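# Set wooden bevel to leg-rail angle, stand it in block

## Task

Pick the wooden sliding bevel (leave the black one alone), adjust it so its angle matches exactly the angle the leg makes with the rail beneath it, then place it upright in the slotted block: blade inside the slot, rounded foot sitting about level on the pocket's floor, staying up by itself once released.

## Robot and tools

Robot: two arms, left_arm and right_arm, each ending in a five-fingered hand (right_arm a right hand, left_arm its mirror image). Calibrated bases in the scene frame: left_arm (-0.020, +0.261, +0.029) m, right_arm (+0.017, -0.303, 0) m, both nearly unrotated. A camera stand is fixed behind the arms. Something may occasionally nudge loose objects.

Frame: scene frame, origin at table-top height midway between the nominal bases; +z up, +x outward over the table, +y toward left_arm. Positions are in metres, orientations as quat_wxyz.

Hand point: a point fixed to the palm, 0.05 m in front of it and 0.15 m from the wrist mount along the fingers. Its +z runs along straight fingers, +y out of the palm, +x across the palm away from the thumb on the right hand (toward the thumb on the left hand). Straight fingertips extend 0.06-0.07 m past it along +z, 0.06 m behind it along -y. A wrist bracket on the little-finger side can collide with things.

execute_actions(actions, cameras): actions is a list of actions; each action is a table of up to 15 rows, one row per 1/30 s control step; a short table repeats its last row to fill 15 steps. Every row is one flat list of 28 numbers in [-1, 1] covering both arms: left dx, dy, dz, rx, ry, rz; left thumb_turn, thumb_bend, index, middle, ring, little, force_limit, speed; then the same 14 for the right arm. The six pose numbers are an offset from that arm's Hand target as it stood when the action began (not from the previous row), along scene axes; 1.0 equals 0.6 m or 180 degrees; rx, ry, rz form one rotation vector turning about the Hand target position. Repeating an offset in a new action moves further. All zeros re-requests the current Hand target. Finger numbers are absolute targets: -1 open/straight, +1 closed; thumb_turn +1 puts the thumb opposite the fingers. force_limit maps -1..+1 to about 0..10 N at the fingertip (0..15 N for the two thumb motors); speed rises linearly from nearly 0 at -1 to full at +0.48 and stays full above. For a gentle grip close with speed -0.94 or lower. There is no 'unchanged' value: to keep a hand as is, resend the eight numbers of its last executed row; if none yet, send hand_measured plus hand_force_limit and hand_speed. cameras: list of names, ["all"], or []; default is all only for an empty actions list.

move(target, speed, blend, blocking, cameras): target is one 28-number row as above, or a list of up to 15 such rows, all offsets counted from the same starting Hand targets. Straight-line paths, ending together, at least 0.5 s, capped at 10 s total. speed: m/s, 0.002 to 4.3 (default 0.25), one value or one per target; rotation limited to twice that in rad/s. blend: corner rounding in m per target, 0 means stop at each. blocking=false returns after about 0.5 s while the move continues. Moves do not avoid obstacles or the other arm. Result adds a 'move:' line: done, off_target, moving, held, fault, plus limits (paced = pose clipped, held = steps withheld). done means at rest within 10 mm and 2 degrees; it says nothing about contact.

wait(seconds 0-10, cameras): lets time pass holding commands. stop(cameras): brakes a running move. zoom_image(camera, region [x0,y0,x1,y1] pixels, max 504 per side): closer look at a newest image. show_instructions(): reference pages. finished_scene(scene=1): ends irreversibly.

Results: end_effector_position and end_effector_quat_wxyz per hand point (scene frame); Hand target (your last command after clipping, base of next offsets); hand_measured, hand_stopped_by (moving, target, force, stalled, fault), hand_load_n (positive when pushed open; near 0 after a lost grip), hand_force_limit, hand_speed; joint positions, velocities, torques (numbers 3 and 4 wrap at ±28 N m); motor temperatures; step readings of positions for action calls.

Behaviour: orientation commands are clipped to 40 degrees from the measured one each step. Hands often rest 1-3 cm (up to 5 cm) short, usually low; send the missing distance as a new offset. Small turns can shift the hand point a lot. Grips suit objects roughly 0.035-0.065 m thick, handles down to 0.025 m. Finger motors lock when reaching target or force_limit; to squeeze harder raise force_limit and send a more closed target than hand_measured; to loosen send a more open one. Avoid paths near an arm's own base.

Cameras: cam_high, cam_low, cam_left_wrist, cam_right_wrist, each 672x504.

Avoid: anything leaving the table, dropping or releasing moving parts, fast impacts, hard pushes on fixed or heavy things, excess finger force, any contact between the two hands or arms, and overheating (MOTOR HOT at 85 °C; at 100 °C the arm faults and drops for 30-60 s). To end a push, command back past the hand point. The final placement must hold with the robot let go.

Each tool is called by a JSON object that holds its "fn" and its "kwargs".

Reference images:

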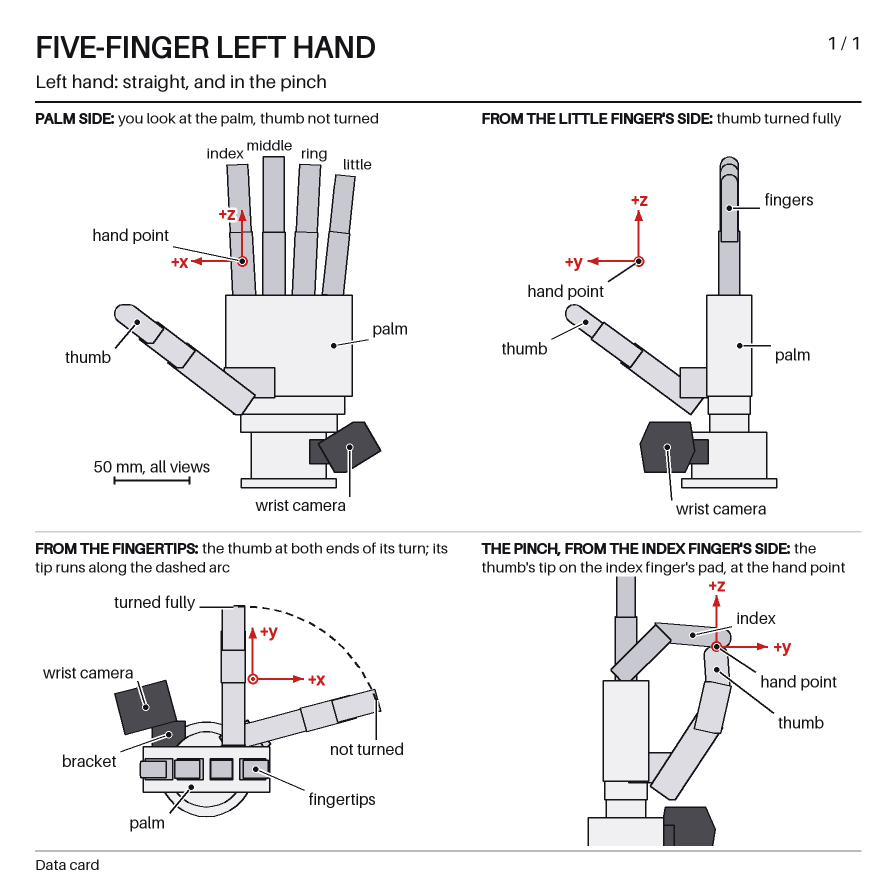

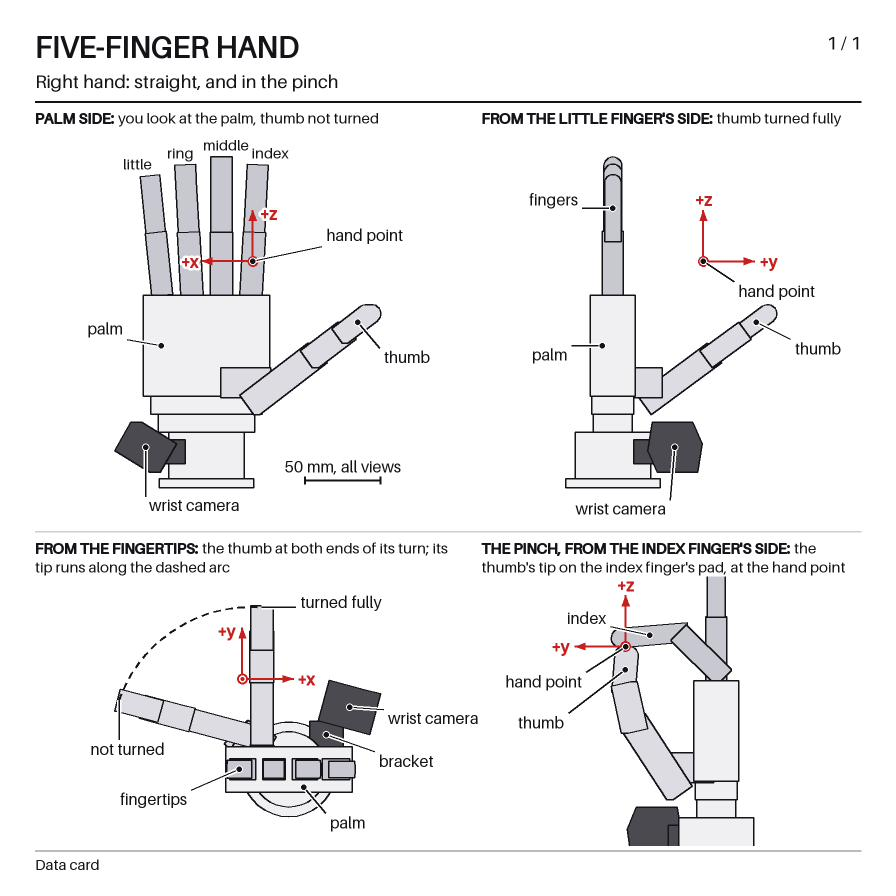

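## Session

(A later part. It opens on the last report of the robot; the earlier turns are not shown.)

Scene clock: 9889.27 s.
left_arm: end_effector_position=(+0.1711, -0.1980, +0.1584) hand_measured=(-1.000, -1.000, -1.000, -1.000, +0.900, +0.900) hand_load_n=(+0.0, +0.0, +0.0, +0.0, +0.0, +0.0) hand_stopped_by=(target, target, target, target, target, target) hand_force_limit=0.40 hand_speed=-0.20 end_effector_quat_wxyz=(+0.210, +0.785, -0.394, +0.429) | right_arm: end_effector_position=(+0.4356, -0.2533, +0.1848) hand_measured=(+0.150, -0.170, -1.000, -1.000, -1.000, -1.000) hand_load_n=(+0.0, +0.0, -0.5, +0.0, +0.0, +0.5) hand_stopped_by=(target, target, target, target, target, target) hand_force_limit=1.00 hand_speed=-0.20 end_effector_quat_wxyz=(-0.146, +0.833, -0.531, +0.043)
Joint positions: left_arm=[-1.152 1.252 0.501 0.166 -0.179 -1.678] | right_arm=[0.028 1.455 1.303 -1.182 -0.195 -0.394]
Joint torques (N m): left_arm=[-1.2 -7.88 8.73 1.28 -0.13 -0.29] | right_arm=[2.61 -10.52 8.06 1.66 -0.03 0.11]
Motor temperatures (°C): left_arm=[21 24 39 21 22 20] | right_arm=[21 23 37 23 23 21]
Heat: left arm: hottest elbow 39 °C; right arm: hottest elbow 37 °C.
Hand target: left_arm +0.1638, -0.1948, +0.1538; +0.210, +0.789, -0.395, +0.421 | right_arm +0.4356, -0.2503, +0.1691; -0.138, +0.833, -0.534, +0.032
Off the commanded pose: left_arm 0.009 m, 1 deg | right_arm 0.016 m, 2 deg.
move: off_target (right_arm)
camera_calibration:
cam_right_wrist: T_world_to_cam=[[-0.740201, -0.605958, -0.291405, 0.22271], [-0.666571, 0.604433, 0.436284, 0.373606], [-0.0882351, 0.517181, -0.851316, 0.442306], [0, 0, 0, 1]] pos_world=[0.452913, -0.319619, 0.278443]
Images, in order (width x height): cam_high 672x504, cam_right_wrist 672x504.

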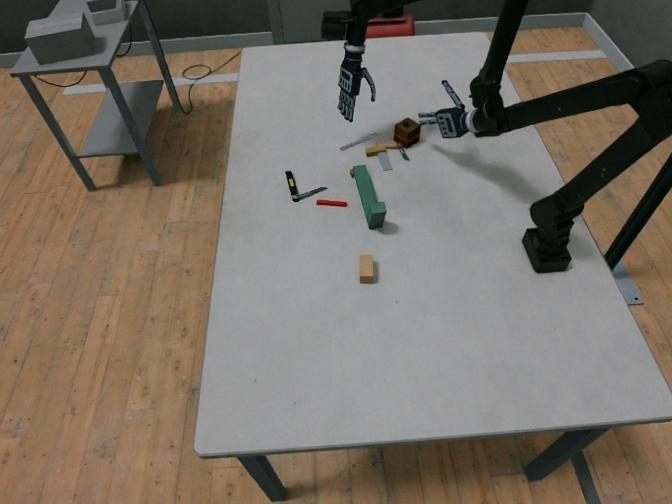

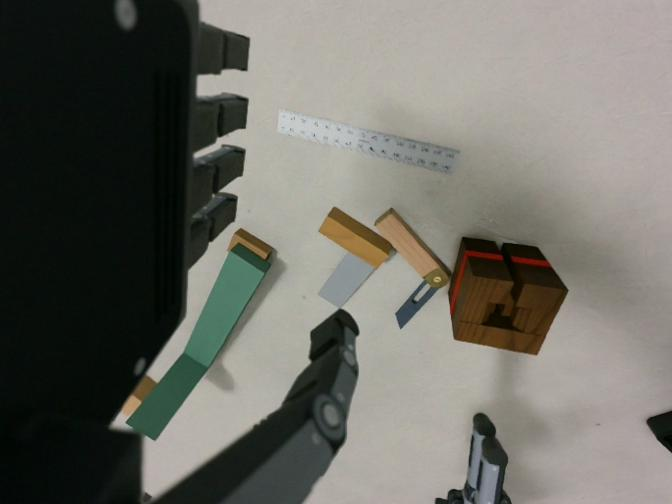

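{"fn": "move", "kwargs": {"target": [0.0712,0.0613,-0.0897,0.12,0.09,0,-1,-1,-1,0.9,0.9,0.9,0.4,-0.2,0,0,0,0,0,0,0.15,-0.17,-1,-1,-1,-1,1.0,-0.2], "speed": 0.12, "cameras": ["cam_right_wrist","cam_high"]}}

Scene clock: 10160.97 s.
left_arm: end_effector_position=(+0.1915, -0.1436, +0.0843) hand_measured=(-1.000, -1.000, -1.000, +0.900, +0.900, +0.900) hand_load_n=(+0.0, +0.0, -0.5, +0.0, +0.0, +0.0) hand_stopped_by=(target, target, target, target, target, target) hand_force_limit=0.40 hand_speed=-0.20 end_effector_quat_wxyz=(+0.109, +0.870, -0.432, +0.213) | right_arm: end_effector_position=(+0.4357, -0.2532, +0.1848) hand_measured=(+0.150, -0.170, -1.000, -1.000, -1.000, -1.000) hand_load_n=(+0.0, +0.0, +0.0, +0.0, +0.0, +0.0) hand_stopped_by=(target, target, target, target, target, target) hand_force_limit=1.00 hand_speed=-0.20 end_effector_quat_wxyz=(-0.146, +0.833, -0.531, +0.043)
Joint positions: left_arm=[-0.985 1.333 0.666 -0.421 -0.016 -1.611] | right_arm=[0.028 1.455 1.303 -1.182 -0.195 -0.394]
Joint torques (N m): left_arm=[0.62 -7.12 14.26 0.68 0.1 0.04] | right_arm=[2.55 -10.4 8.08 1.62 -0.04 0.11]
Motor temperatures (°C): left_arm=[21 24 39 21 22 20] | right_arm=[21 24 29 23 22 21]
Heat: left arm: hottest elbow 39 °C; right arm: hottest elbow 29 °C.
Hand target: left_arm +0.2065, -0.1579, +0.0999; +0.112, +0.866, -0.433, +0.225 | right_arm +0.4357, -0.2503, +0.1691; -0.138, +0.833, -0.534, +0.032
Off the commanded pose: left_arm 0.026 m, 1 deg | right_arm 0.016 m, 2 deg.
move: off_target (left_arm, right_arm)
camera_calibration:
cam_right_wrist: T_world_to_cam=[[-0.740067, -0.605951, -0.29176, 0.222825], [-0.666772, 0.604427, 0.435985, 0.373845], [-0.0878384, 0.517196, -0.851348, 0.442149], [0, 0, 0, 1]] pos_world=[0.453012, -0.319619, 0.278443]
Images, in order (width x height): cam_high 672x504, cam_right_wrist 672x504.

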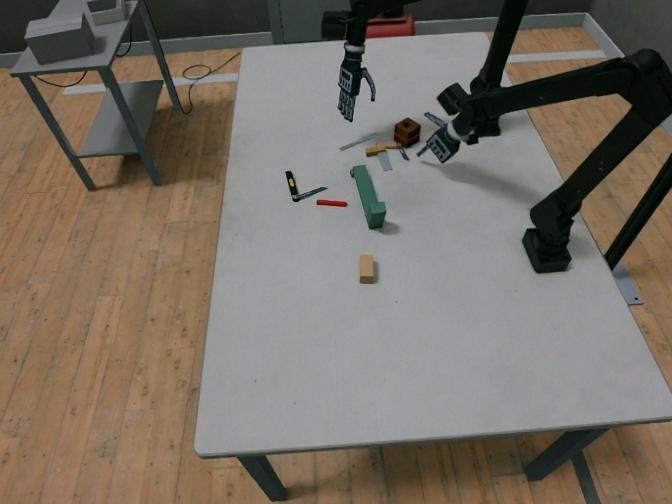

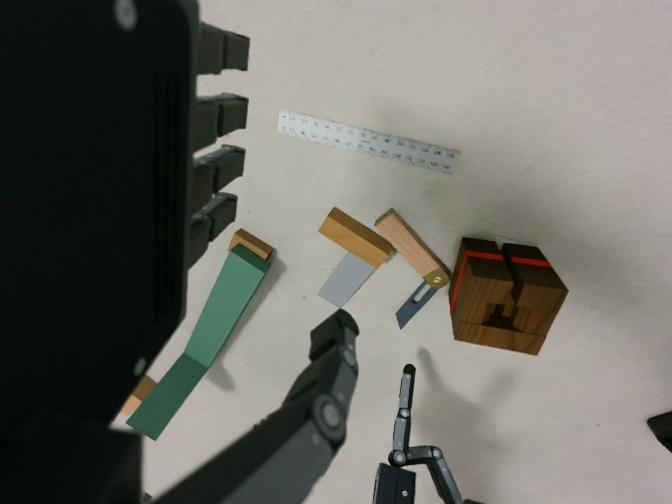

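{"fn": "move", "kwargs": {"target": [0.0133,-0.0283,-0.0333,0,0,0,-1,-1,-1,0.9,0.9,0.9,0.4,-0.2,0,0,0,0,0,0,0.15,-0.17,-1,-1,-1,-1,1.0,-0.2], "speed": 0.08, "cameras": ["cam_right_wrist"]}}

{"fn": "zoom_image", "kwargs": {"camera": "cam_right_wrist", "region": [340, 220, 500, 400]}}

Scene clock: 10174.63 s.
left_arm: end_effector_position=(+0.1976, -0.1524, +0.0627) hand_measured=(-1.000, -1.000, -1.000, +0.900, +0.900, +0.900) hand_load_n=(+0.0, +0.0, +0.0, +0.0, +0.0, +0.0) hand_stopped_by=(target, target, target, target, target, target) hand_force_limit=0.40 hand_speed=-0.20 end_effector_quat_wxyz=(+0.101, +0.873, -0.434, +0.200) | right_arm: end_effector_position=(+0.4357, -0.2532, +0.1848) hand_measured=(+0.150, -0.170, -1.000, -1.000, -1.000, -1.000) hand_load_n=(+0.0, +0.0, +0.0, +0.0, +0.0, +0.0) hand_stopped_by=(target, target, target, target, target, target) hand_force_limit=1.00 hand_speed=-0.20 end_effector_quat_wxyz=(-0.146, +0.833, -0.531, +0.043)
Joint positions: left_arm=[-0.985 1.416 0.69 -0.392 -0.016 -1.61] | right_arm=[0.028 1.455 1.303 -1.182 -0.195 -0.394]
Joint torques (N m): left_arm=[-0.09 -7.77 13.56 1.85 -0.05 -0.02] | right_arm=[2.55 -10.4 8.08 1.62 -0.04 0.12]
Heat: left arm: hottest elbow 39 °C; right arm: hottest elbow 29 °C.
Hand target: left_arm +0.2145, -0.1749, +0.0799; +0.112, +0.866, -0.433, +0.225 | right_arm +0.4357, -0.2503, +0.1691; -0.138, +0.833, -0.534, +0.032
Off the commanded pose: left_arm 0.033 m, 3 deg | right_arm 0.016 m, 2 deg.
move: off_target (left_arm, right_arm)
camera_calibration:
cam_right_wrist: T_world_to_cam=[[-0.740067, -0.605951, -0.29176, 0.222825], [-0.666772, 0.604427, 0.435985, 0.373845], [-0.0878384, 0.517196, -0.851348, 0.442149], [0, 0, 0, 1]] pos_world=[0.453012, -0.319619, 0.278443]
Images, in order (width x height): cam_right_wrist 672x504.

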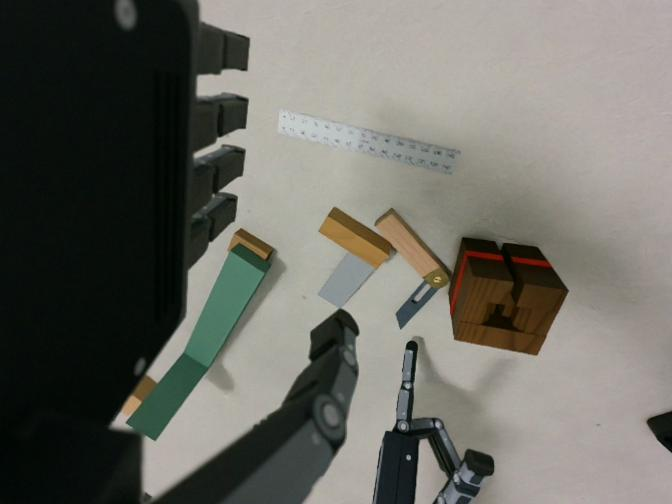

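Scaled by 2.800 from the camera's 672x504 image, which has a finer 960x720 frame.

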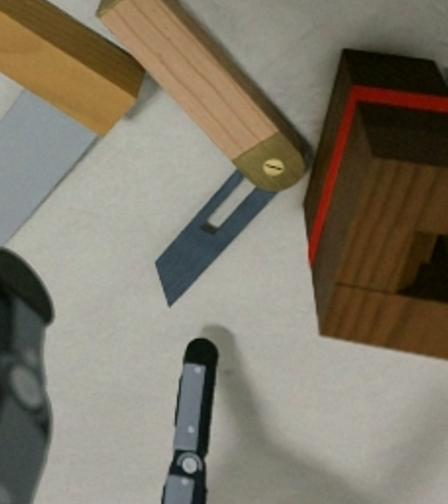

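{"fn": "move", "kwargs": {"target": [0.0083,-0.0283,-0.0167,0,0,0,-1,-1,-1,0.9,0.9,0.9,0.4,-0.2,0,0,0,0,0,0,0.15,-0.17,-1,-1,-1,-1,1.0,-0.2], "speed": 0.06, "cameras": ["cam_right_wrist"]}}

{"fn": "zoom_image", "kwargs": {"camera": "cam_right_wrist", "region": [340, 220, 500, 400]}}

Scene clock: 10189.00 s.
left_arm: end_effector_position=(+0.2089, -0.1675, +0.0560) hand_measured=(-1.000, -1.000, -1.000, +0.900, +0.900, +0.900) hand_load_n=(+0.0, +0.0, +0.0, +0.5, +0.0, +0.0) hand_stopped_by=(target, target, target, target, target, target) hand_force_limit=0.40 hand_speed=-0.20 end_effector_quat_wxyz=(+0.100, +0.872, -0.433, +0.205) | right_arm: end_effector_position=(+0.4357, -0.2532, +0.1848) hand_measured=(+0.150, -0.170, -1.000, -1.000, -1.000, -1.000) hand_load_n=(+0.0, +0.0, +0.0, -0.5, +0.0, +0.0) hand_stopped_by=(target, target, target, target, target, target) hand_force_limit=1.00 hand_speed=-0.20 end_effector_quat_wxyz=(-0.146, +0.833, -0.531, +0.043)
Joint positions: left_arm=[-0.986 1.476 0.727 -0.362 -0.022 -1.61] | right_arm=[0.028 1.455 1.303 -1.182 -0.195 -0.394]
Joint torques (N m): left_arm=[-1.08 -8 13.18 1.89 -0.05 -0.16] | right_arm=[2.49 -10.4 8.08 1.62 -0.03 0.11]
Heat: left arm: hottest elbow 40 °C; right arm: hottest elbow 29 °C.
Hand target: left_arm +0.2195, -0.1920, +0.0700; +0.112, +0.866, -0.433, +0.225 | right_arm +0.4357, -0.2503, +0.1691; -0.138, +0.833, -0.534, +0.032
Off the commanded pose: left_arm 0.030 m, 3 deg | right_arm 0.016 m, 2 deg.
move: off_target (left_arm, right_arm)
camera_calibration:
cam_right_wrist: T_world_to_cam=[[-0.740067, -0.605951, -0.29176, 0.222825], [-0.666772, 0.604427, 0.435985, 0.373845], [-0.0878384, 0.517196, -0.851348, 0.442149], [0, 0, 0, 1]] pos_world=[0.453012, -0.319619, 0.278443]
Images, in order (width x height): cam_right_wrist 672x504.

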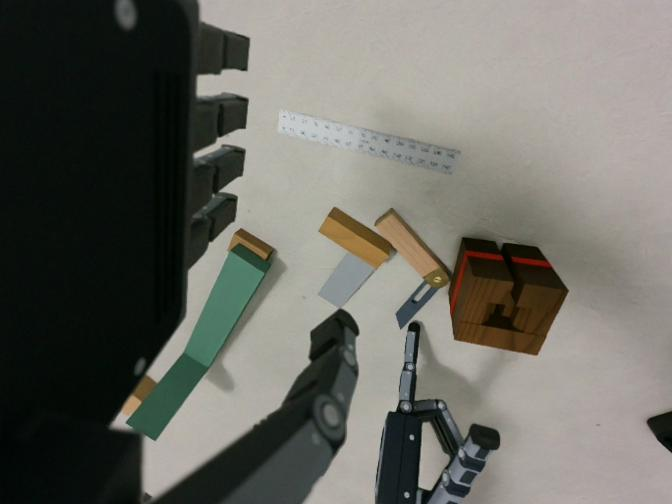

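Scaled by 2.800 from the camera's 672x504 image, which has a finer 960x720 frame.

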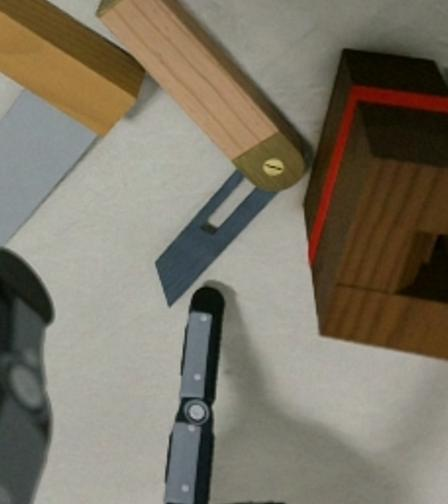

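{"fn": "move", "kwargs": {"target": [[0,0,-0.0133,0,0,0,-1,-1,-1,0.9,0.9,0.9,0.4,-0.2,0,0,0,0,0,0,0.15,-0.17,-1,-1,-1,-1,1.0,-0.2],[0.0333,0,-0.0133,0,0,0,-1,-1,-1,0.9,0.9,0.9,0.4,-0.2,0,0,0,0,0,0,0.15,-0.17,-1,-1,-1,-1,1.0,-0.2]], "speed": 0.05, "cameras": ["cam_right_wrist"]}}

{"fn": "zoom_image", "kwargs": {"camera": "cam_right_wrist", "region": [340, 200, 500, 380]}}

Scene clock: 10203.67 s.
left_arm: end_effector_position=(+0.2212, -0.1789, +0.0555) hand_measured=(-1.000, -1.000, -1.000, +0.900, +0.900, +0.900) hand_load_n=(-0.5, +0.5, -0.5, +0.0, +0.0, +0.0) hand_stopped_by=(target, target, target, target, target, target) hand_force_limit=0.40 hand_speed=-0.20 end_effector_quat_wxyz=(+0.109, +0.869, -0.435, +0.211) | right_arm: end_effector_position=(+0.4357, -0.2532, +0.1848) hand_measured=(+0.150, -0.170, -1.000, -1.000, -1.000, -1.000) hand_load_n=(+0.0, +0.0, +0.0, -0.5, +0.0, +0.0) hand_stopped_by=(target, target, target, target, target, target) hand_force_limit=1.00 hand_speed=-0.20 end_effector_quat_wxyz=(-0.146, +0.833, -0.531, +0.043)
Joint positions: left_arm=[-0.97 1.514 0.757 -0.334 -0.004 -1.593] | right_arm=[0.028 1.455 1.303 -1.182 -0.195 -0.394]
Joint torques (N m): left_arm=[0.91 -8.18 12.64 1.69 0 0.02] | right_arm=[2.61 -10.46 8.08 1.62 -0.04 0.12]
Heat: left arm: hottest elbow 41 °C; right arm: hottest elbow 29 °C.
Hand target: left_arm +0.2395, -0.1918, +0.0619; +0.112, +0.866, -0.433, +0.225 | right_arm +0.4357, -0.2503, +0.1691; -0.138, +0.833, -0.534, +0.032
Off the commanded pose: left_arm 0.023 m, 2 deg | right_arm 0.016 m, 2 deg.
move: off_target (left_arm, right_arm)
camera_calibration:
cam_right_wrist: T_world_to_cam=[[-0.740067, -0.605951, -0.29176, 0.222825], [-0.666772, 0.604427, 0.435985, 0.373845], [-0.0878384, 0.517196, -0.851348, 0.442149], [0, 0, 0, 1]] pos_world=[0.453012, -0.319619, 0.278443]
Images, in order (width x height): cam_right_wrist 672x504.

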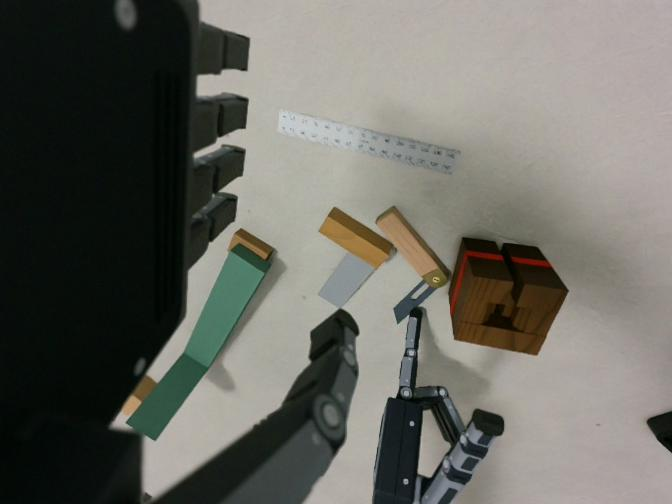

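Scaled by 2.800 from the camera's 672x504 image, which has a finer 960x720 frame.

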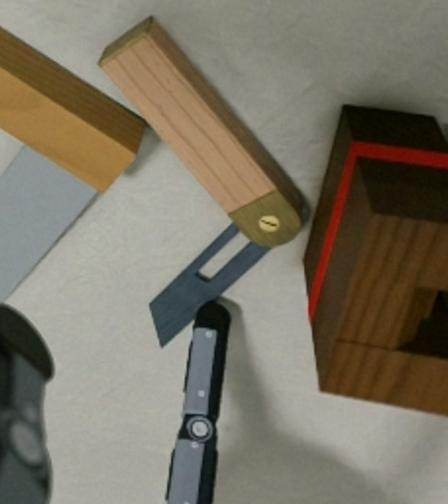

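{"fn": "move", "kwargs": {"target": [0.05,0.0133,-0.003,0,0,0,-1,-1,-1,0.9,0.9,0.9,0.4,-0.2,0,0,0,0,0,0,0.15,-0.17,-1,-1,-1,-1,1.0,-0.2], "speed": 0.05, "cameras": ["cam_right_wrist"]}}

{"fn": "zoom_image", "kwargs": {"camera": "cam_right_wrist", "region": [340, 200, 500, 380]}}

Scene clock: 10214.83 s.
left_arm: end_effector_position=(+0.2504, -0.1738, +0.0554) hand_measured=(-1.000, -1.000, -1.000, +0.900, +0.900, +0.900) hand_load_n=(+0.0, +0.0, -1.0, +0.0, +0.0, +0.0) hand_stopped_by=(target, target, target, target, target, target) hand_force_limit=0.40 hand_speed=-0.20 end_effector_quat_wxyz=(+0.112, +0.868, -0.435, +0.212) | right_arm: end_effector_position=(+0.4357, -0.2532, +0.1848) hand_measured=(+0.150, -0.170, -1.000, -1.000, -1.000, -1.000) hand_load_n=(+0.0, +0.0, +0.0, +0.0, +0.0, +0.0) hand_stopped_by=(target, target, target, target, target, target) hand_force_limit=1.00 hand_speed=-0.20 end_effector_quat_wxyz=(-0.146, +0.833, -0.531, +0.043)
Joint positions: left_arm=[-0.9 1.546 0.792 -0.334 0.032 -1.531] | right_arm=[0.028 1.455 1.303 -1.182 -0.195 -0.394]
Joint torques (N m): left_arm=[1.03 -8.59 12.49 1.62 -0.04 0.04] | right_arm=[2.61 -10.46 8.08 1.63 -0.04 0.12]
Heat: left arm: hottest elbow 41 °C; right arm: hottest elbow 29 °C.
Hand target: left_arm +0.2694, -0.1839, +0.0600; +0.112, +0.866, -0.433, +0.224 | right_arm +0.4357, -0.2503, +0.1691; -0.138, +0.833, -0.534, +0.032
Off the commanded pose: left_arm 0.022 m, 2 deg | right_arm 0.016 m, 2 deg.
move: off_target (left_arm, right_arm)
camera_calibration:
cam_right_wrist: T_world_to_cam=[[-0.740067, -0.605951, -0.29176, 0.222825], [-0.666772, 0.604427, 0.435985, 0.373845], [-0.0878384, 0.517196, -0.851348, 0.442149], [0, 0, 0, 1]] pos_world=[0.453012, -0.319619, 0.278443]
Images, in order (width x height): cam_right_wrist 672x504.

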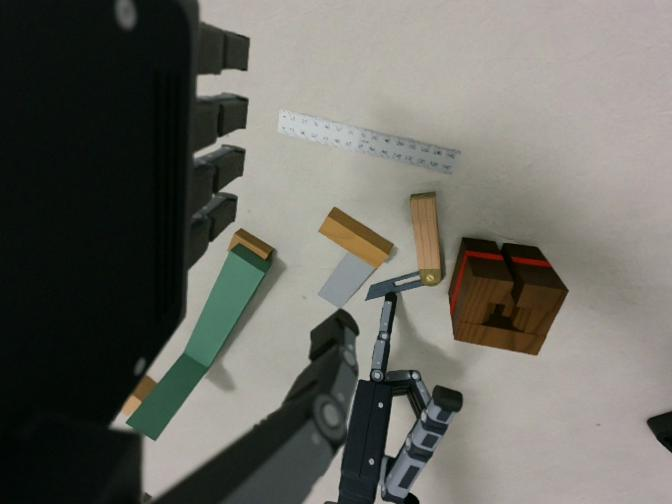

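Scaled by 2.800 from the camera's 672x504 image, which has a finer 960x720 frame.

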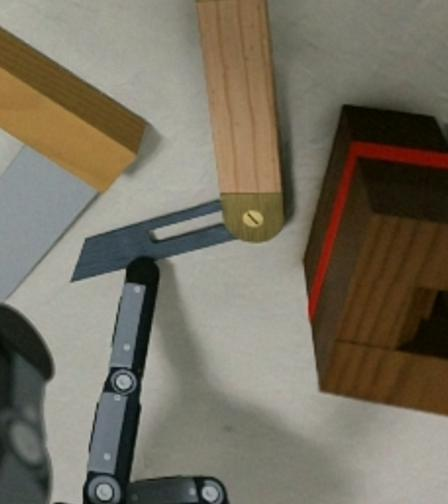

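{"fn": "move", "kwargs": {"target": [[0.0,0.0,0.15,0,0,0,-1,-1,-1,0.9,0.9,0.9,0.4,-0.2,0,0,0,0,0,0,0.75,0.0,-0.25,-1,-1,-1,0.4,-0.2],[-0.15,0.15,0.2,0,0,0,-1,-1,-1,0.9,0.9,0.9,0.4,-0.2,-0.077,-0.0165,-0.06,0.2076,-0.309,0.1063,0.75,0.0,-0.25,-1,-1,-1,0.4,-0.2]], "speed": 0.15, "cameras": ["all"]}}

Scene clock: 10431.10 s.
left_arm: end_effector_position=(+0.1872, -0.0968, +0.1847) hand_measured=(-1.000, -1.000, -1.000, +0.900, +0.900, +0.900) hand_load_n=(+0.0, +0.0, +0.0, +0.0, +0.0, +0.0) hand_stopped_by=(target, target, target, target, target, target) hand_force_limit=0.40 hand_speed=-0.20 end_effector_quat_wxyz=(+0.113, +0.863, -0.434, +0.233) | right_arm: end_effector_position=(+0.3931, -0.2587, +0.1433) hand_measured=(+0.750, +0.000, -0.250, -1.000, -1.000, -1.000) hand_load_n=(+0.5, +0.0, +0.0, +0.0, +0.0, +0.0) hand_stopped_by=(target, target, target, target, target, target) hand_force_limit=0.40 hand_speed=-0.20 end_effector_quat_wxyz=(-0.616, +0.714, -0.242, +0.228)
Joint positions: left_arm=[-0.908 1.033 0.72 -0.732 0.014 -1.533] | right_arm=[-0.38 1.196 0.499 0.248 -1.25 -0.456]
Joint torques (N m): left_arm=[-1.2 -6.12 10.28 0.72 -0.03 -0.27] | right_arm=[1.32 -5.01 6.53 2.74 -0.52 0.12]
Motor temperatures (°C): left_arm=[21 24 44 21 22 20] | right_arm=[21 24 29 23 21 21]
Heat: left arm: hottest elbow 44 °C; right arm: hottest elbow 29 °C.
Hand target: left_arm +0.1795, -0.0940, +0.1802; +0.112, +0.866, -0.433, +0.225 | right_arm +0.3894, -0.2602, +0.1332; -0.617, +0.711, -0.254, +0.221
Off the commanded pose: left_arm 0.010 m, 1 deg | right_arm 0.011 m, 2 deg.
move: off_target (right_arm)
camera_calibration:
cam_left_wrist: T_world_to_cam=[[0.906086, 0.405535, 0.120618, -0.152361], [0.1334, -0.544376, 0.828166, -0.222039], [0.401512, -0.734299, -0.54735, 0.0681705], [0, 0, 0, 1]] pos_world=[0.140301, -0.00902732, 0.239575]
cam_right_wrist: T_world_to_cam=[[0.124872, -0.283373, -0.950845, 0.0137558], [-0.968773, 0.172083, -0.178511, 0.461741], [0.21421, 0.943444, -0.253036, 0.311677], [0, 0, 0, 1]] pos_world=[0.37884, -0.369609, 0.174371]

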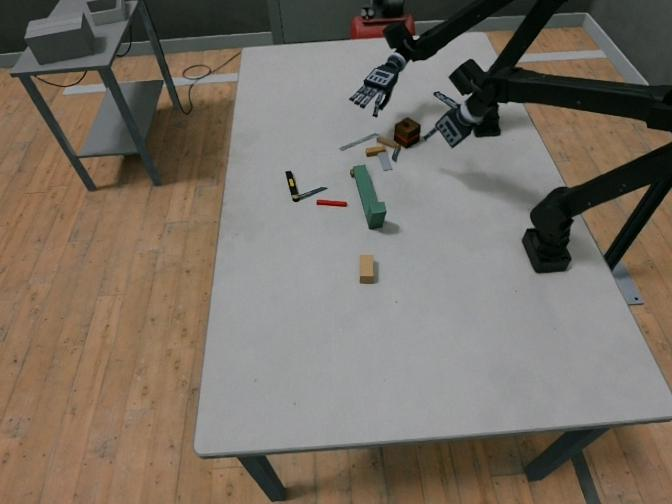

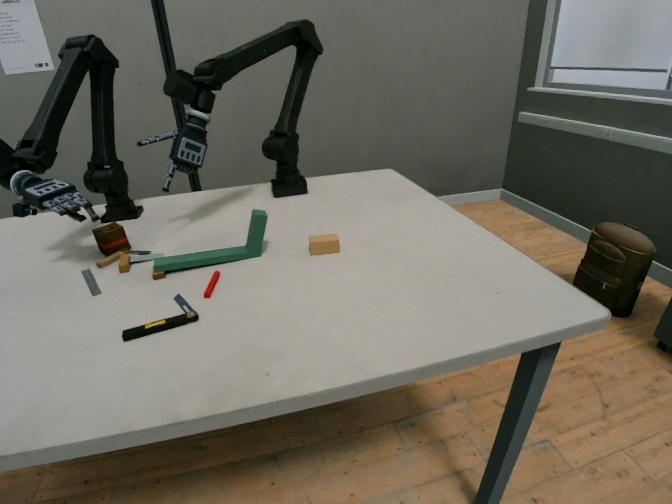

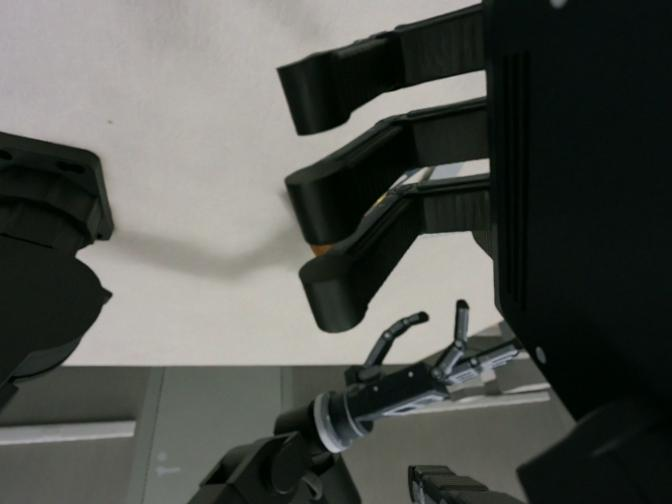

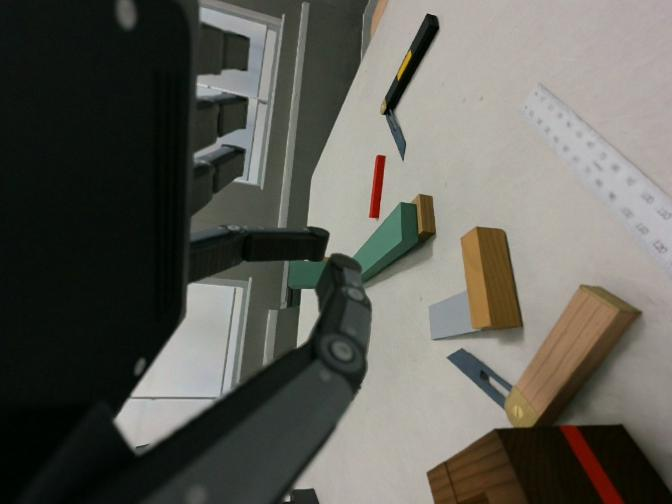

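{"fn": "move", "kwargs": {"target": [0,0,0,0,0,0,-1,-1,-1,0.9,0.9,0.9,0.4,-0.2,-0.01,-0.0017,-0.1083,0,0,0,0.75,0.0,-0.25,-1,-1,-1,0.4,-0.2], "speed": 0.08, "cameras": ["cam_right_wrist","cam_high","cam_low"]}}

{"fn": "zoom_image", "kwargs": {"camera": "cam_low", "region": [0, 160, 160, 290]}}

Scene clock: 10459.77 s.
left_arm: end_effector_position=(+0.1872, -0.0968, +0.1847) hand_measured=(-1.000, -1.000, -1.000, +0.900, +0.900, +0.900) hand_load_n=(+0.0, +0.0, +0.0, +0.0, -0.5, +0.0) hand_stopped_by=(target, target, target, target, target, target) hand_force_limit=0.40 hand_speed=-0.20 end_effector_quat_wxyz=(+0.113, +0.863, -0.434, +0.233) | right_arm: end_effector_position=(+0.3884, -0.2603, +0.0766) hand_measured=(+0.750, +0.000, -0.250, -1.000, -1.000, -1.000) hand_load_n=(+0.0, +0.0, +0.0, +0.0, +0.0, +0.0) hand_stopped_by=(target, target, target, target, target, target) hand_force_limit=0.40 hand_speed=-0.20 end_effector_quat_wxyz=(-0.616, +0.714, -0.243, +0.227)
Joint positions: left_arm=[-0.908 1.033 0.72 -0.732 0.014 -1.533] | right_arm=[-0.391 1.402 0.417 0.521 -1.26 -0.47]
Joint torques (N m): left_arm=[-1.2 -6.12 10.26 0.73 -0.02 -0.28] | right_arm=[1.32 -6.01 4.75 2.56 -0.53 0.1]
Heat: left arm: hottest elbow 43 °C; right arm: hottest elbow 29 °C.
Hand target: left_arm +0.1795, -0.0940, +0.1802; +0.112, +0.866, -0.433, +0.225 | right_arm +0.3834, -0.2612, +0.0681; -0.617, +0.711, -0.254, +0.221
Off the commanded pose: left_arm 0.009 m, 1 deg | right_arm 0.010 m, 2 deg.
move: done
camera_calibration:
cam_right_wrist: T_world_to_cam=[[0.12407, -0.282729, -0.951142, -0.0490688], [-0.968988, 0.171919, -0.177501, 0.445547], [0.213704, 0.943667, -0.252631, 0.297497], [0, 0, 0, 1]] pos_world=[0.374241, -0.37121, 0.107571]
Images, in order (width x height): cam_high 672x504, cam_low 672x504, cam_right_wrist 672x504.

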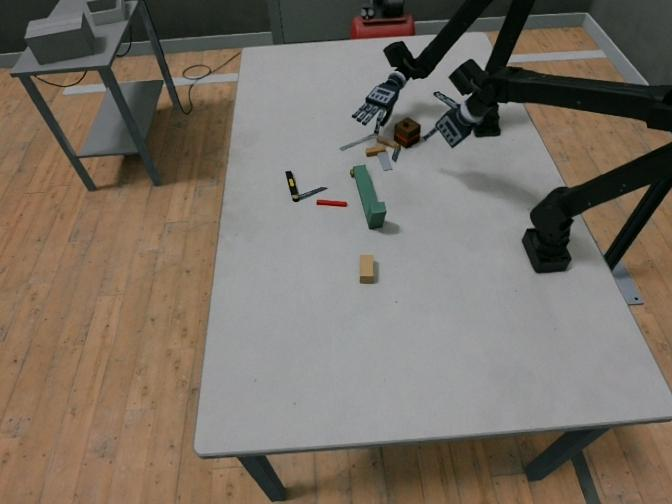

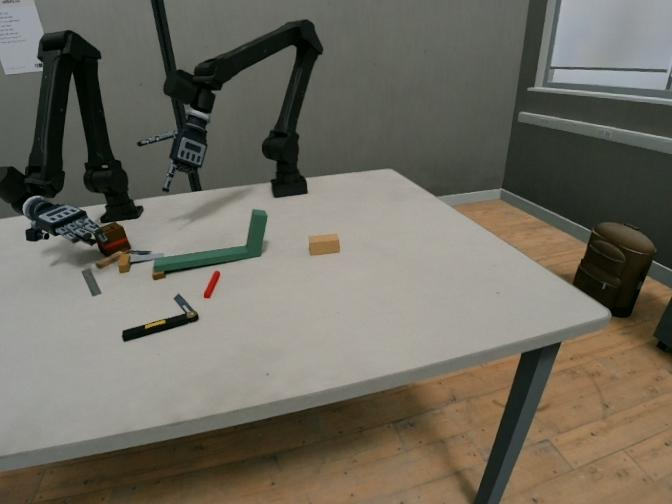

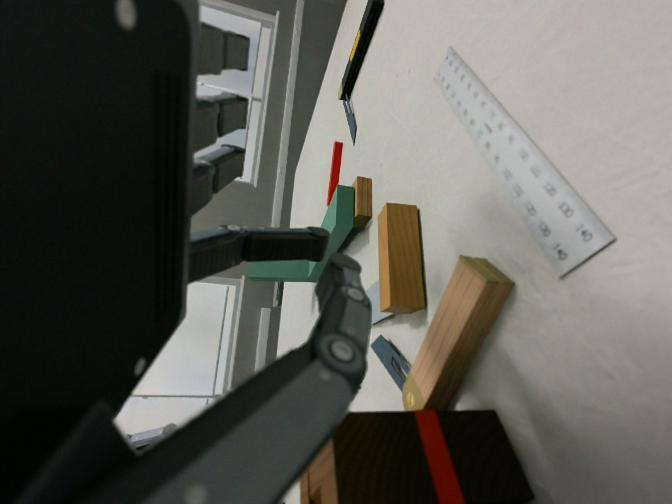

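Scaled by 3.150 from the camera's 672x504 image, which has a finer 960x720 frame.

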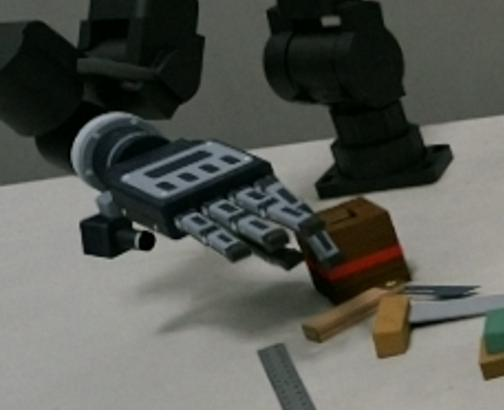

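{"fn": "move", "kwargs": {"target": [0,0,0,0,0,0,-1,-1,-1,0.9,0.9,0.9,0.4,-0.2,-0.0077,0.0063,-0.085,0,0,0,0.75,0.0,-0.25,-1,-1,-1,0.4,-0.2], "speed": 0.06, "cameras": ["cam_right_wrist","cam_low"]}}

{"fn": "zoom_image", "kwargs": {"camera": "cam_low", "region": [20, 190, 160, 290]}}

Scene clock: 10504.47 s.
left_arm: end_effector_position=(+0.1872, -0.0968, +0.1847) hand_measured=(-1.000, -1.000, -1.000, +0.900, +0.900, +0.900) hand_load_n=(+0.0, +0.0, +0.0, +0.0, +0.0, +0.0) hand_stopped_by=(target, target, target, target, target, target) hand_force_limit=0.40 hand_speed=-0.20 end_effector_quat_wxyz=(+0.113, +0.863, -0.434, +0.233) | right_arm: end_effector_position=(+0.3857, -0.2586, +0.0282) hand_measured=(+0.750, +0.000, -0.250, -1.000, -1.000, -1.000) hand_load_n=(+0.5, -2.0, +0.0, +0.0, +0.0, +0.0) hand_stopped_by=(target, target, target, target, target, target) hand_force_limit=0.40 hand_speed=-0.20 end_effector_quat_wxyz=(-0.618, +0.712, -0.241, +0.229)
Joint positions: left_arm=[-0.908 1.033 0.72 -0.732 0.014 -1.533] | right_arm=[-0.391 1.611 0.381 0.784 -1.263 -0.456]
Joint torques (N m): left_arm=[-1.2 -6.12 10.25 0.72 -0.02 -0.28] | right_arm=[1.79 -6.24 2.61 2.61 -0.16 -0.01]
Heat: left arm: hottest elbow 42 °C; right arm: hottest elbow 28 °C.
Hand target: left_arm +0.1795, -0.0940, +0.1802; +0.112, +0.866, -0.433, +0.225 | right_arm +0.3788, -0.2574, +0.0171; -0.617, +0.711, -0.254, +0.221
Off the commanded pose: left_arm 0.009 m, 1 deg | right_arm 0.013 m, 2 deg.
move: off_target (right_arm)
camera_calibration:
cam_right_wrist: T_world_to_cam=[[0.129665, -0.279119, -0.951462, -0.0955096], [-0.968174, 0.171523, -0.18226, 0.433707], [0.21407, 0.944813, -0.247995, 0.284249], [0, 0, 0, 1]] pos_world=[0.371439, -0.369612, 0.058666]
Images, in order (width x height): cam_low 672x504, cam_right_wrist 672x504.

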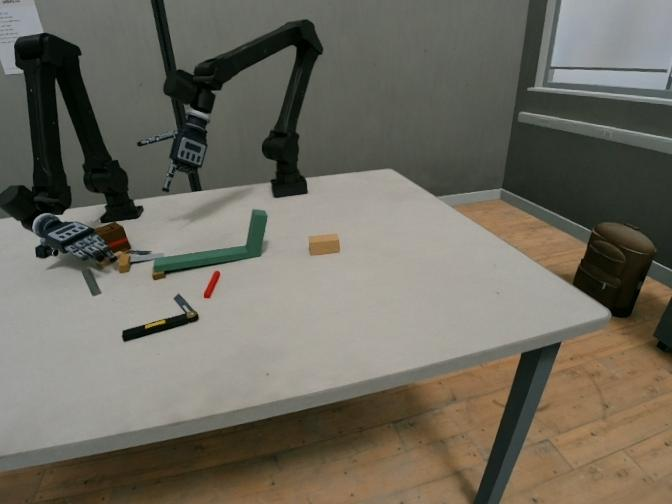

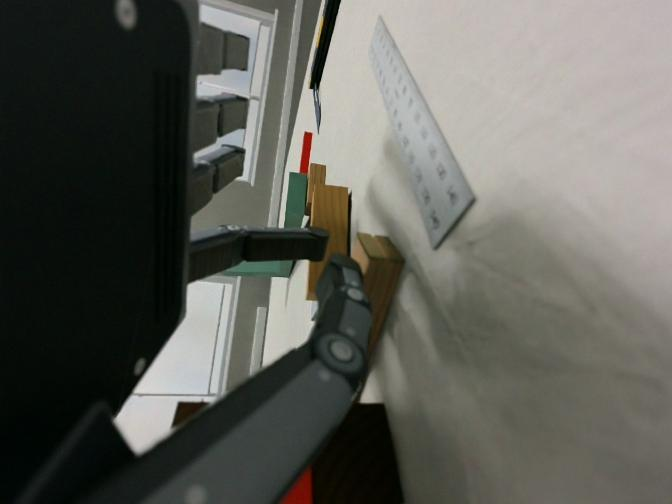

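Scaled by 3.600 from the camera's 672x504 image, which has a finer 960x720 frame.

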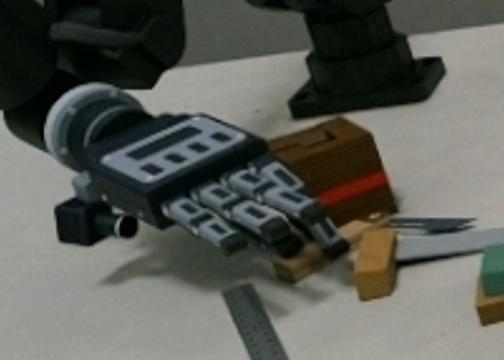

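{"fn": "move", "kwargs": {"target": [[0,0,0,0,0,0,-1,-1,-1,0.9,0.9,0.9,0.4,-0.2,0,0,0.03,0,0,0,0.75,0.0,-0.25,-1,-1,-1,0.4,-0.2],[0,0,0,0,0,0,-1,-1,-1,0.9,0.9,0.9,0.4,-0.2,-0.0127,-0.0155,0.03,0,0,0,0.75,0.0,-0.25,-1,-1,-1,0.4,-0.2]], "speed": 0.06, "cameras": ["cam_right_wrist"]}}

Scene clock: 10520.67 s.
left_arm: end_effector_position=(+0.1872, -0.0968, +0.1847) hand_measured=(-1.000, -1.000, -1.000, +0.900, +0.900, +0.900) hand_load_n=(+0.0, +0.0, +0.0, +0.0, +0.0, +0.0) hand_stopped_by=(target, target, target, target, target, target) hand_force_limit=0.40 hand_speed=-0.20 end_effector_quat_wxyz=(+0.113, +0.863, -0.434, +0.233) | right_arm: end_effector_position=(+0.3771, -0.2662, +0.0362) hand_measured=(+0.750, +0.000, -0.250, -1.000, -1.000, -1.000) hand_load_n=(+0.0, +0.0, +0.0, +0.0, -0.5, +0.0) hand_stopped_by=(target, target, target, target, target, target) hand_force_limit=0.40 hand_speed=-0.20 end_effector_quat_wxyz=(-0.619, +0.711, -0.250, +0.222)
Joint positions: left_arm=[-0.908 1.033 0.72 -0.732 0.014 -1.533] | right_arm=[-0.426 1.549 0.381 0.654 -1.29 -0.503]
Joint torques (N m): left_arm=[-1.2 -6.12 10.26 0.72 -0.03 -0.28] | right_arm=[1.32 -9.11 3.25 1.28 -0.57 -0.11]
Heat: left arm: hottest elbow 42 °C; right arm: hottest elbow 27 °C.
Hand target: left_arm +0.1795, -0.0940, +0.1802; +0.112, +0.866, -0.433, +0.225 | right_arm +0.3712, -0.2668, +0.0352; -0.617, +0.711, -0.255, +0.221
Off the commanded pose: left_arm 0.009 m, 1 deg | right_arm 0.006 m, 1 deg.
move: done
camera_calibration:
cam_right_wrist: T_world_to_cam=[[0.108333, -0.270558, -0.956589, -0.0783442], [-0.970865, 0.178097, -0.160322, 0.430082], [0.213742, 0.946087, -0.243381, 0.29566], [0, 0, 0, 1]] pos_world=[0.362843, -0.377513, 0.0659667]
Images, in order (width x height): cam_right_wrist 672x504.

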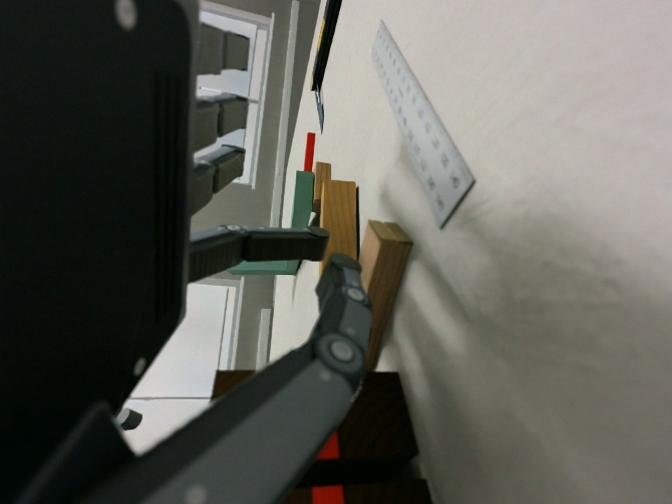

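{"fn": "move", "kwargs": {"target": [0,0,0,0,0,0,-1,-1,-1,0.9,0.9,0.9,0.4,-0.2,0.0197,0.013,0.005,-0.0515,0.0423,0,0.75,-0.15,-0.5,-1,-1,-1,0.4,-0.2], "speed": 0.06, "cameras": ["cam_right_wrist","cam_low"]}}

{"fn": "zoom_image", "kwargs": {"camera": "cam_low", "region": [20, 190, 160, 290]}}

Scene clock: 10579.77 s.
left_arm: end_effector_position=(+0.1872, -0.0968, +0.1847) hand_measured=(-1.000, -1.000, -1.000, +0.900, +0.900, +0.900) hand_load_n=(-0.5, +0.0, +0.0, +0.0, +0.0, +0.5) hand_stopped_by=(target, target, target, target, target, target) hand_force_limit=0.40 hand_speed=-0.20 end_effector_quat_wxyz=(+0.113, +0.863, -0.434, +0.233) | right_arm: end_effector_position=(+0.3718, -0.2578, +0.0328) hand_measured=(+0.750, -0.150, -0.500, -1.000, -1.000, -1.000) hand_load_n=(+0.0, +0.0, +0.0, +0.0, +0.0, +0.0) hand_stopped_by=(target, target, target, target, target, target) hand_force_limit=0.40 hand_speed=-0.20 end_effector_quat_wxyz=(-0.544, +0.766, -0.288, +0.185)
Joint positions: left_arm=[-0.908 1.033 0.72 -0.732 0.014 -1.533] | right_arm=[-0.338 1.38 0.449 0.106 -1.092 -0.733]
Joint torques (N m): left_arm=[-1.2 -6.07 10.25 0.72 -0.02 -0.28] | right_arm=[3.19 -7.59 8.8 1.09 -0.16 -0.16]
Heat: left arm: hottest elbow 42 °C; right arm: hottest elbow 26 °C.
Hand target: left_arm +0.1795, -0.0940, +0.1802; +0.112, +0.866, -0.433, +0.225 | right_arm +0.3830, -0.2589, +0.0381; -0.540, +0.772, -0.276, +0.193
Off the commanded pose: left_arm 0.009 m, 1 deg | right_arm 0.012 m, 2 deg.
move: off_target (right_arm)
camera_calibration:
cam_right_wrist: T_world_to_cam=[[-0.047643, -0.401018, -0.91483, -0.0558311], [-0.983428, 0.179227, -0.0273491, 0.423552], [0.17493, 0.898366, -0.402911, 0.295365], [0, 0, 0, 1]] pos_world=[0.362205, -0.363647, 0.0795138]
Images, in order (width x height): cam_low 672x504, cam_right_wrist 672x504.

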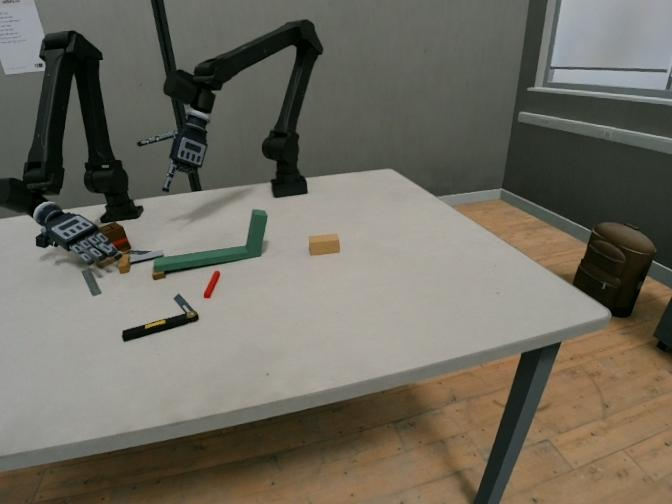

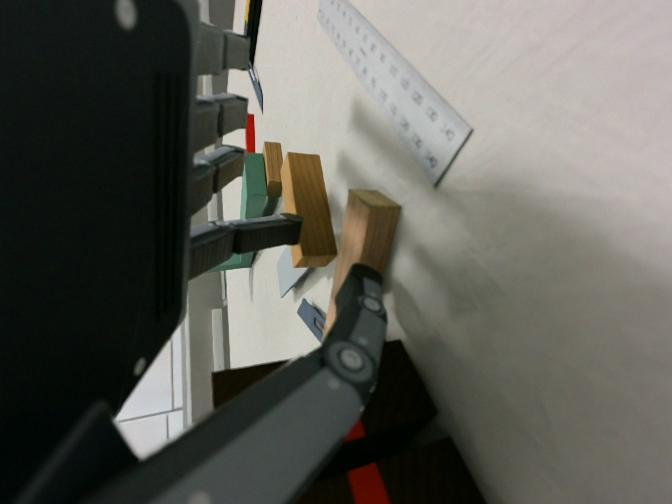

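Scaled by 3.600 from the camera's 672x504 image, which has a finer 960x720 frame.

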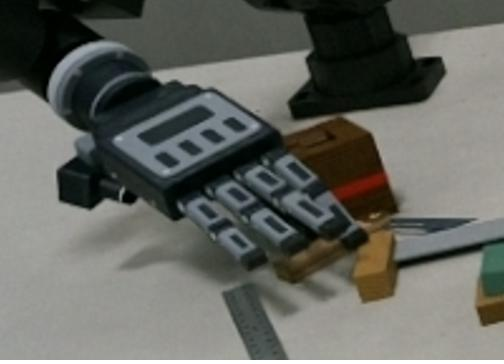

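{"fn": "move", "kwargs": {"target": [0,0,0,0,0,0,-1,-1,-1,0.9,0.9,0.9,0.4,-0.2,0.0158,-0.005,0,0,0,0,0.75,-0.15,-0.5,-1,-1,-1,0.4,-0.2], "speed": 0.05, "cameras": ["cam_right_wrist","cam_high","cam_low"]}}

Scene clock: 10621.33 s.
left_arm: end_effector_position=(+0.1872, -0.0968, +0.1847) hand_measured=(-1.000, -1.000, -1.000, +0.900, +0.900, +0.900) hand_load_n=(+0.0, +0.0, +0.0, +0.0, +0.0, +0.0) hand_stopped_by=(target, target, target, target, target, target) hand_force_limit=0.40 hand_speed=-0.20 end_effector_quat_wxyz=(+0.113, +0.863, -0.434, +0.233) | right_arm: end_effector_position=(+0.3791, -0.2598, +0.0349) hand_measured=(+0.750, -0.150, -0.500, -1.000, -1.000, -1.000) hand_load_n=(+0.0, +0.0, +0.0, +0.0, +0.0, +0.0) hand_stopped_by=(target, target, target, target, target, target) hand_force_limit=0.40 hand_speed=-0.20 end_effector_quat_wxyz=(-0.541, +0.769, -0.283, +0.190)
Joint positions: left_arm=[-0.908 1.033 0.72 -0.732 0.014 -1.533] | right_arm=[-0.333 1.385 0.466 0.101 -1.082 -0.741]
Joint torques (N m): left_arm=[-1.2 -6.07 10.26 0.72 -0.03 -0.28] | right_arm=[2.96 -6.07 9.72 1.29 -0.52 -0.1]
Heat: left arm: hottest elbow 42 °C; right arm: hottest elbow 29 °C.
Hand target: left_arm +0.1795, -0.0940, +0.1802; +0.112, +0.866, -0.433, +0.225 | right_arm +0.3925, -0.2619, +0.0382; -0.540, +0.772, -0.276, +0.193
Off the commanded pose: left_arm 0.009 m, 1 deg | right_arm 0.014 m, 1 deg.
move: off_target (right_arm)
camera_calibration:
cam_right_wrist: T_world_to_cam=[[-0.0372065, -0.413268, -0.909849, -0.0616378], [-0.983414, 0.176878, -0.040126, 0.430954], [0.177515, 0.893266, -0.412995, 0.294696], [0, 0, 0, 1]] pos_world=[0.3692, -0.364941, 0.0829193]
Images, in order (width x height): cam_high 672x504, cam_low 672x504, cam_right_wrist 672x504.

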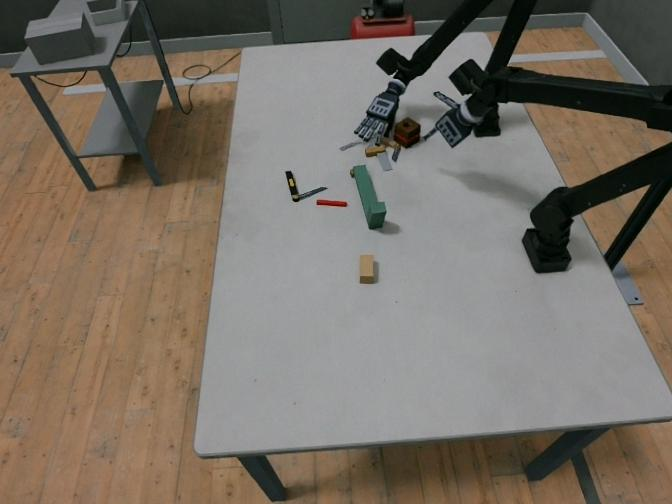

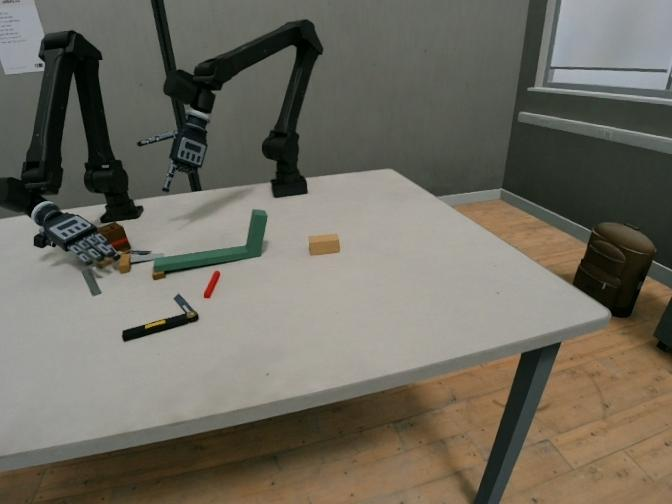

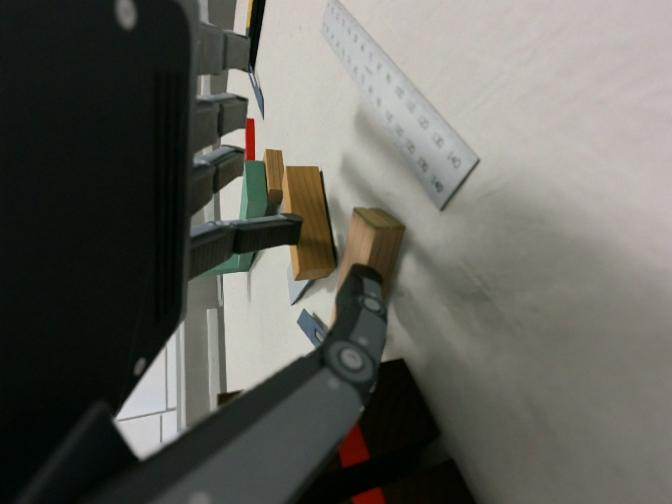

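{"fn": "zoom_image", "kwargs": {"camera": "cam_right_wrist", "region": [220, 130, 500, 400]}}

Scaled by 1.800 from the camera's 672x504 image, which has a finer 960x720 frame.

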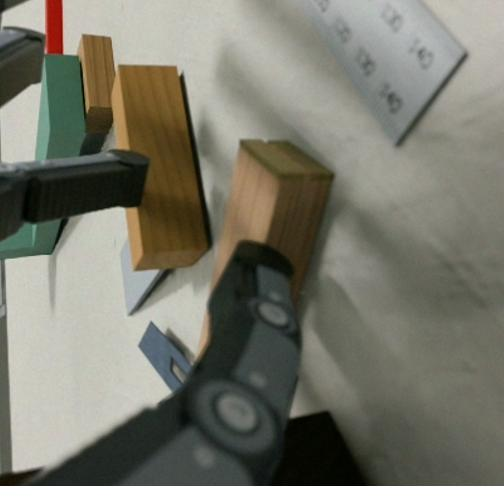

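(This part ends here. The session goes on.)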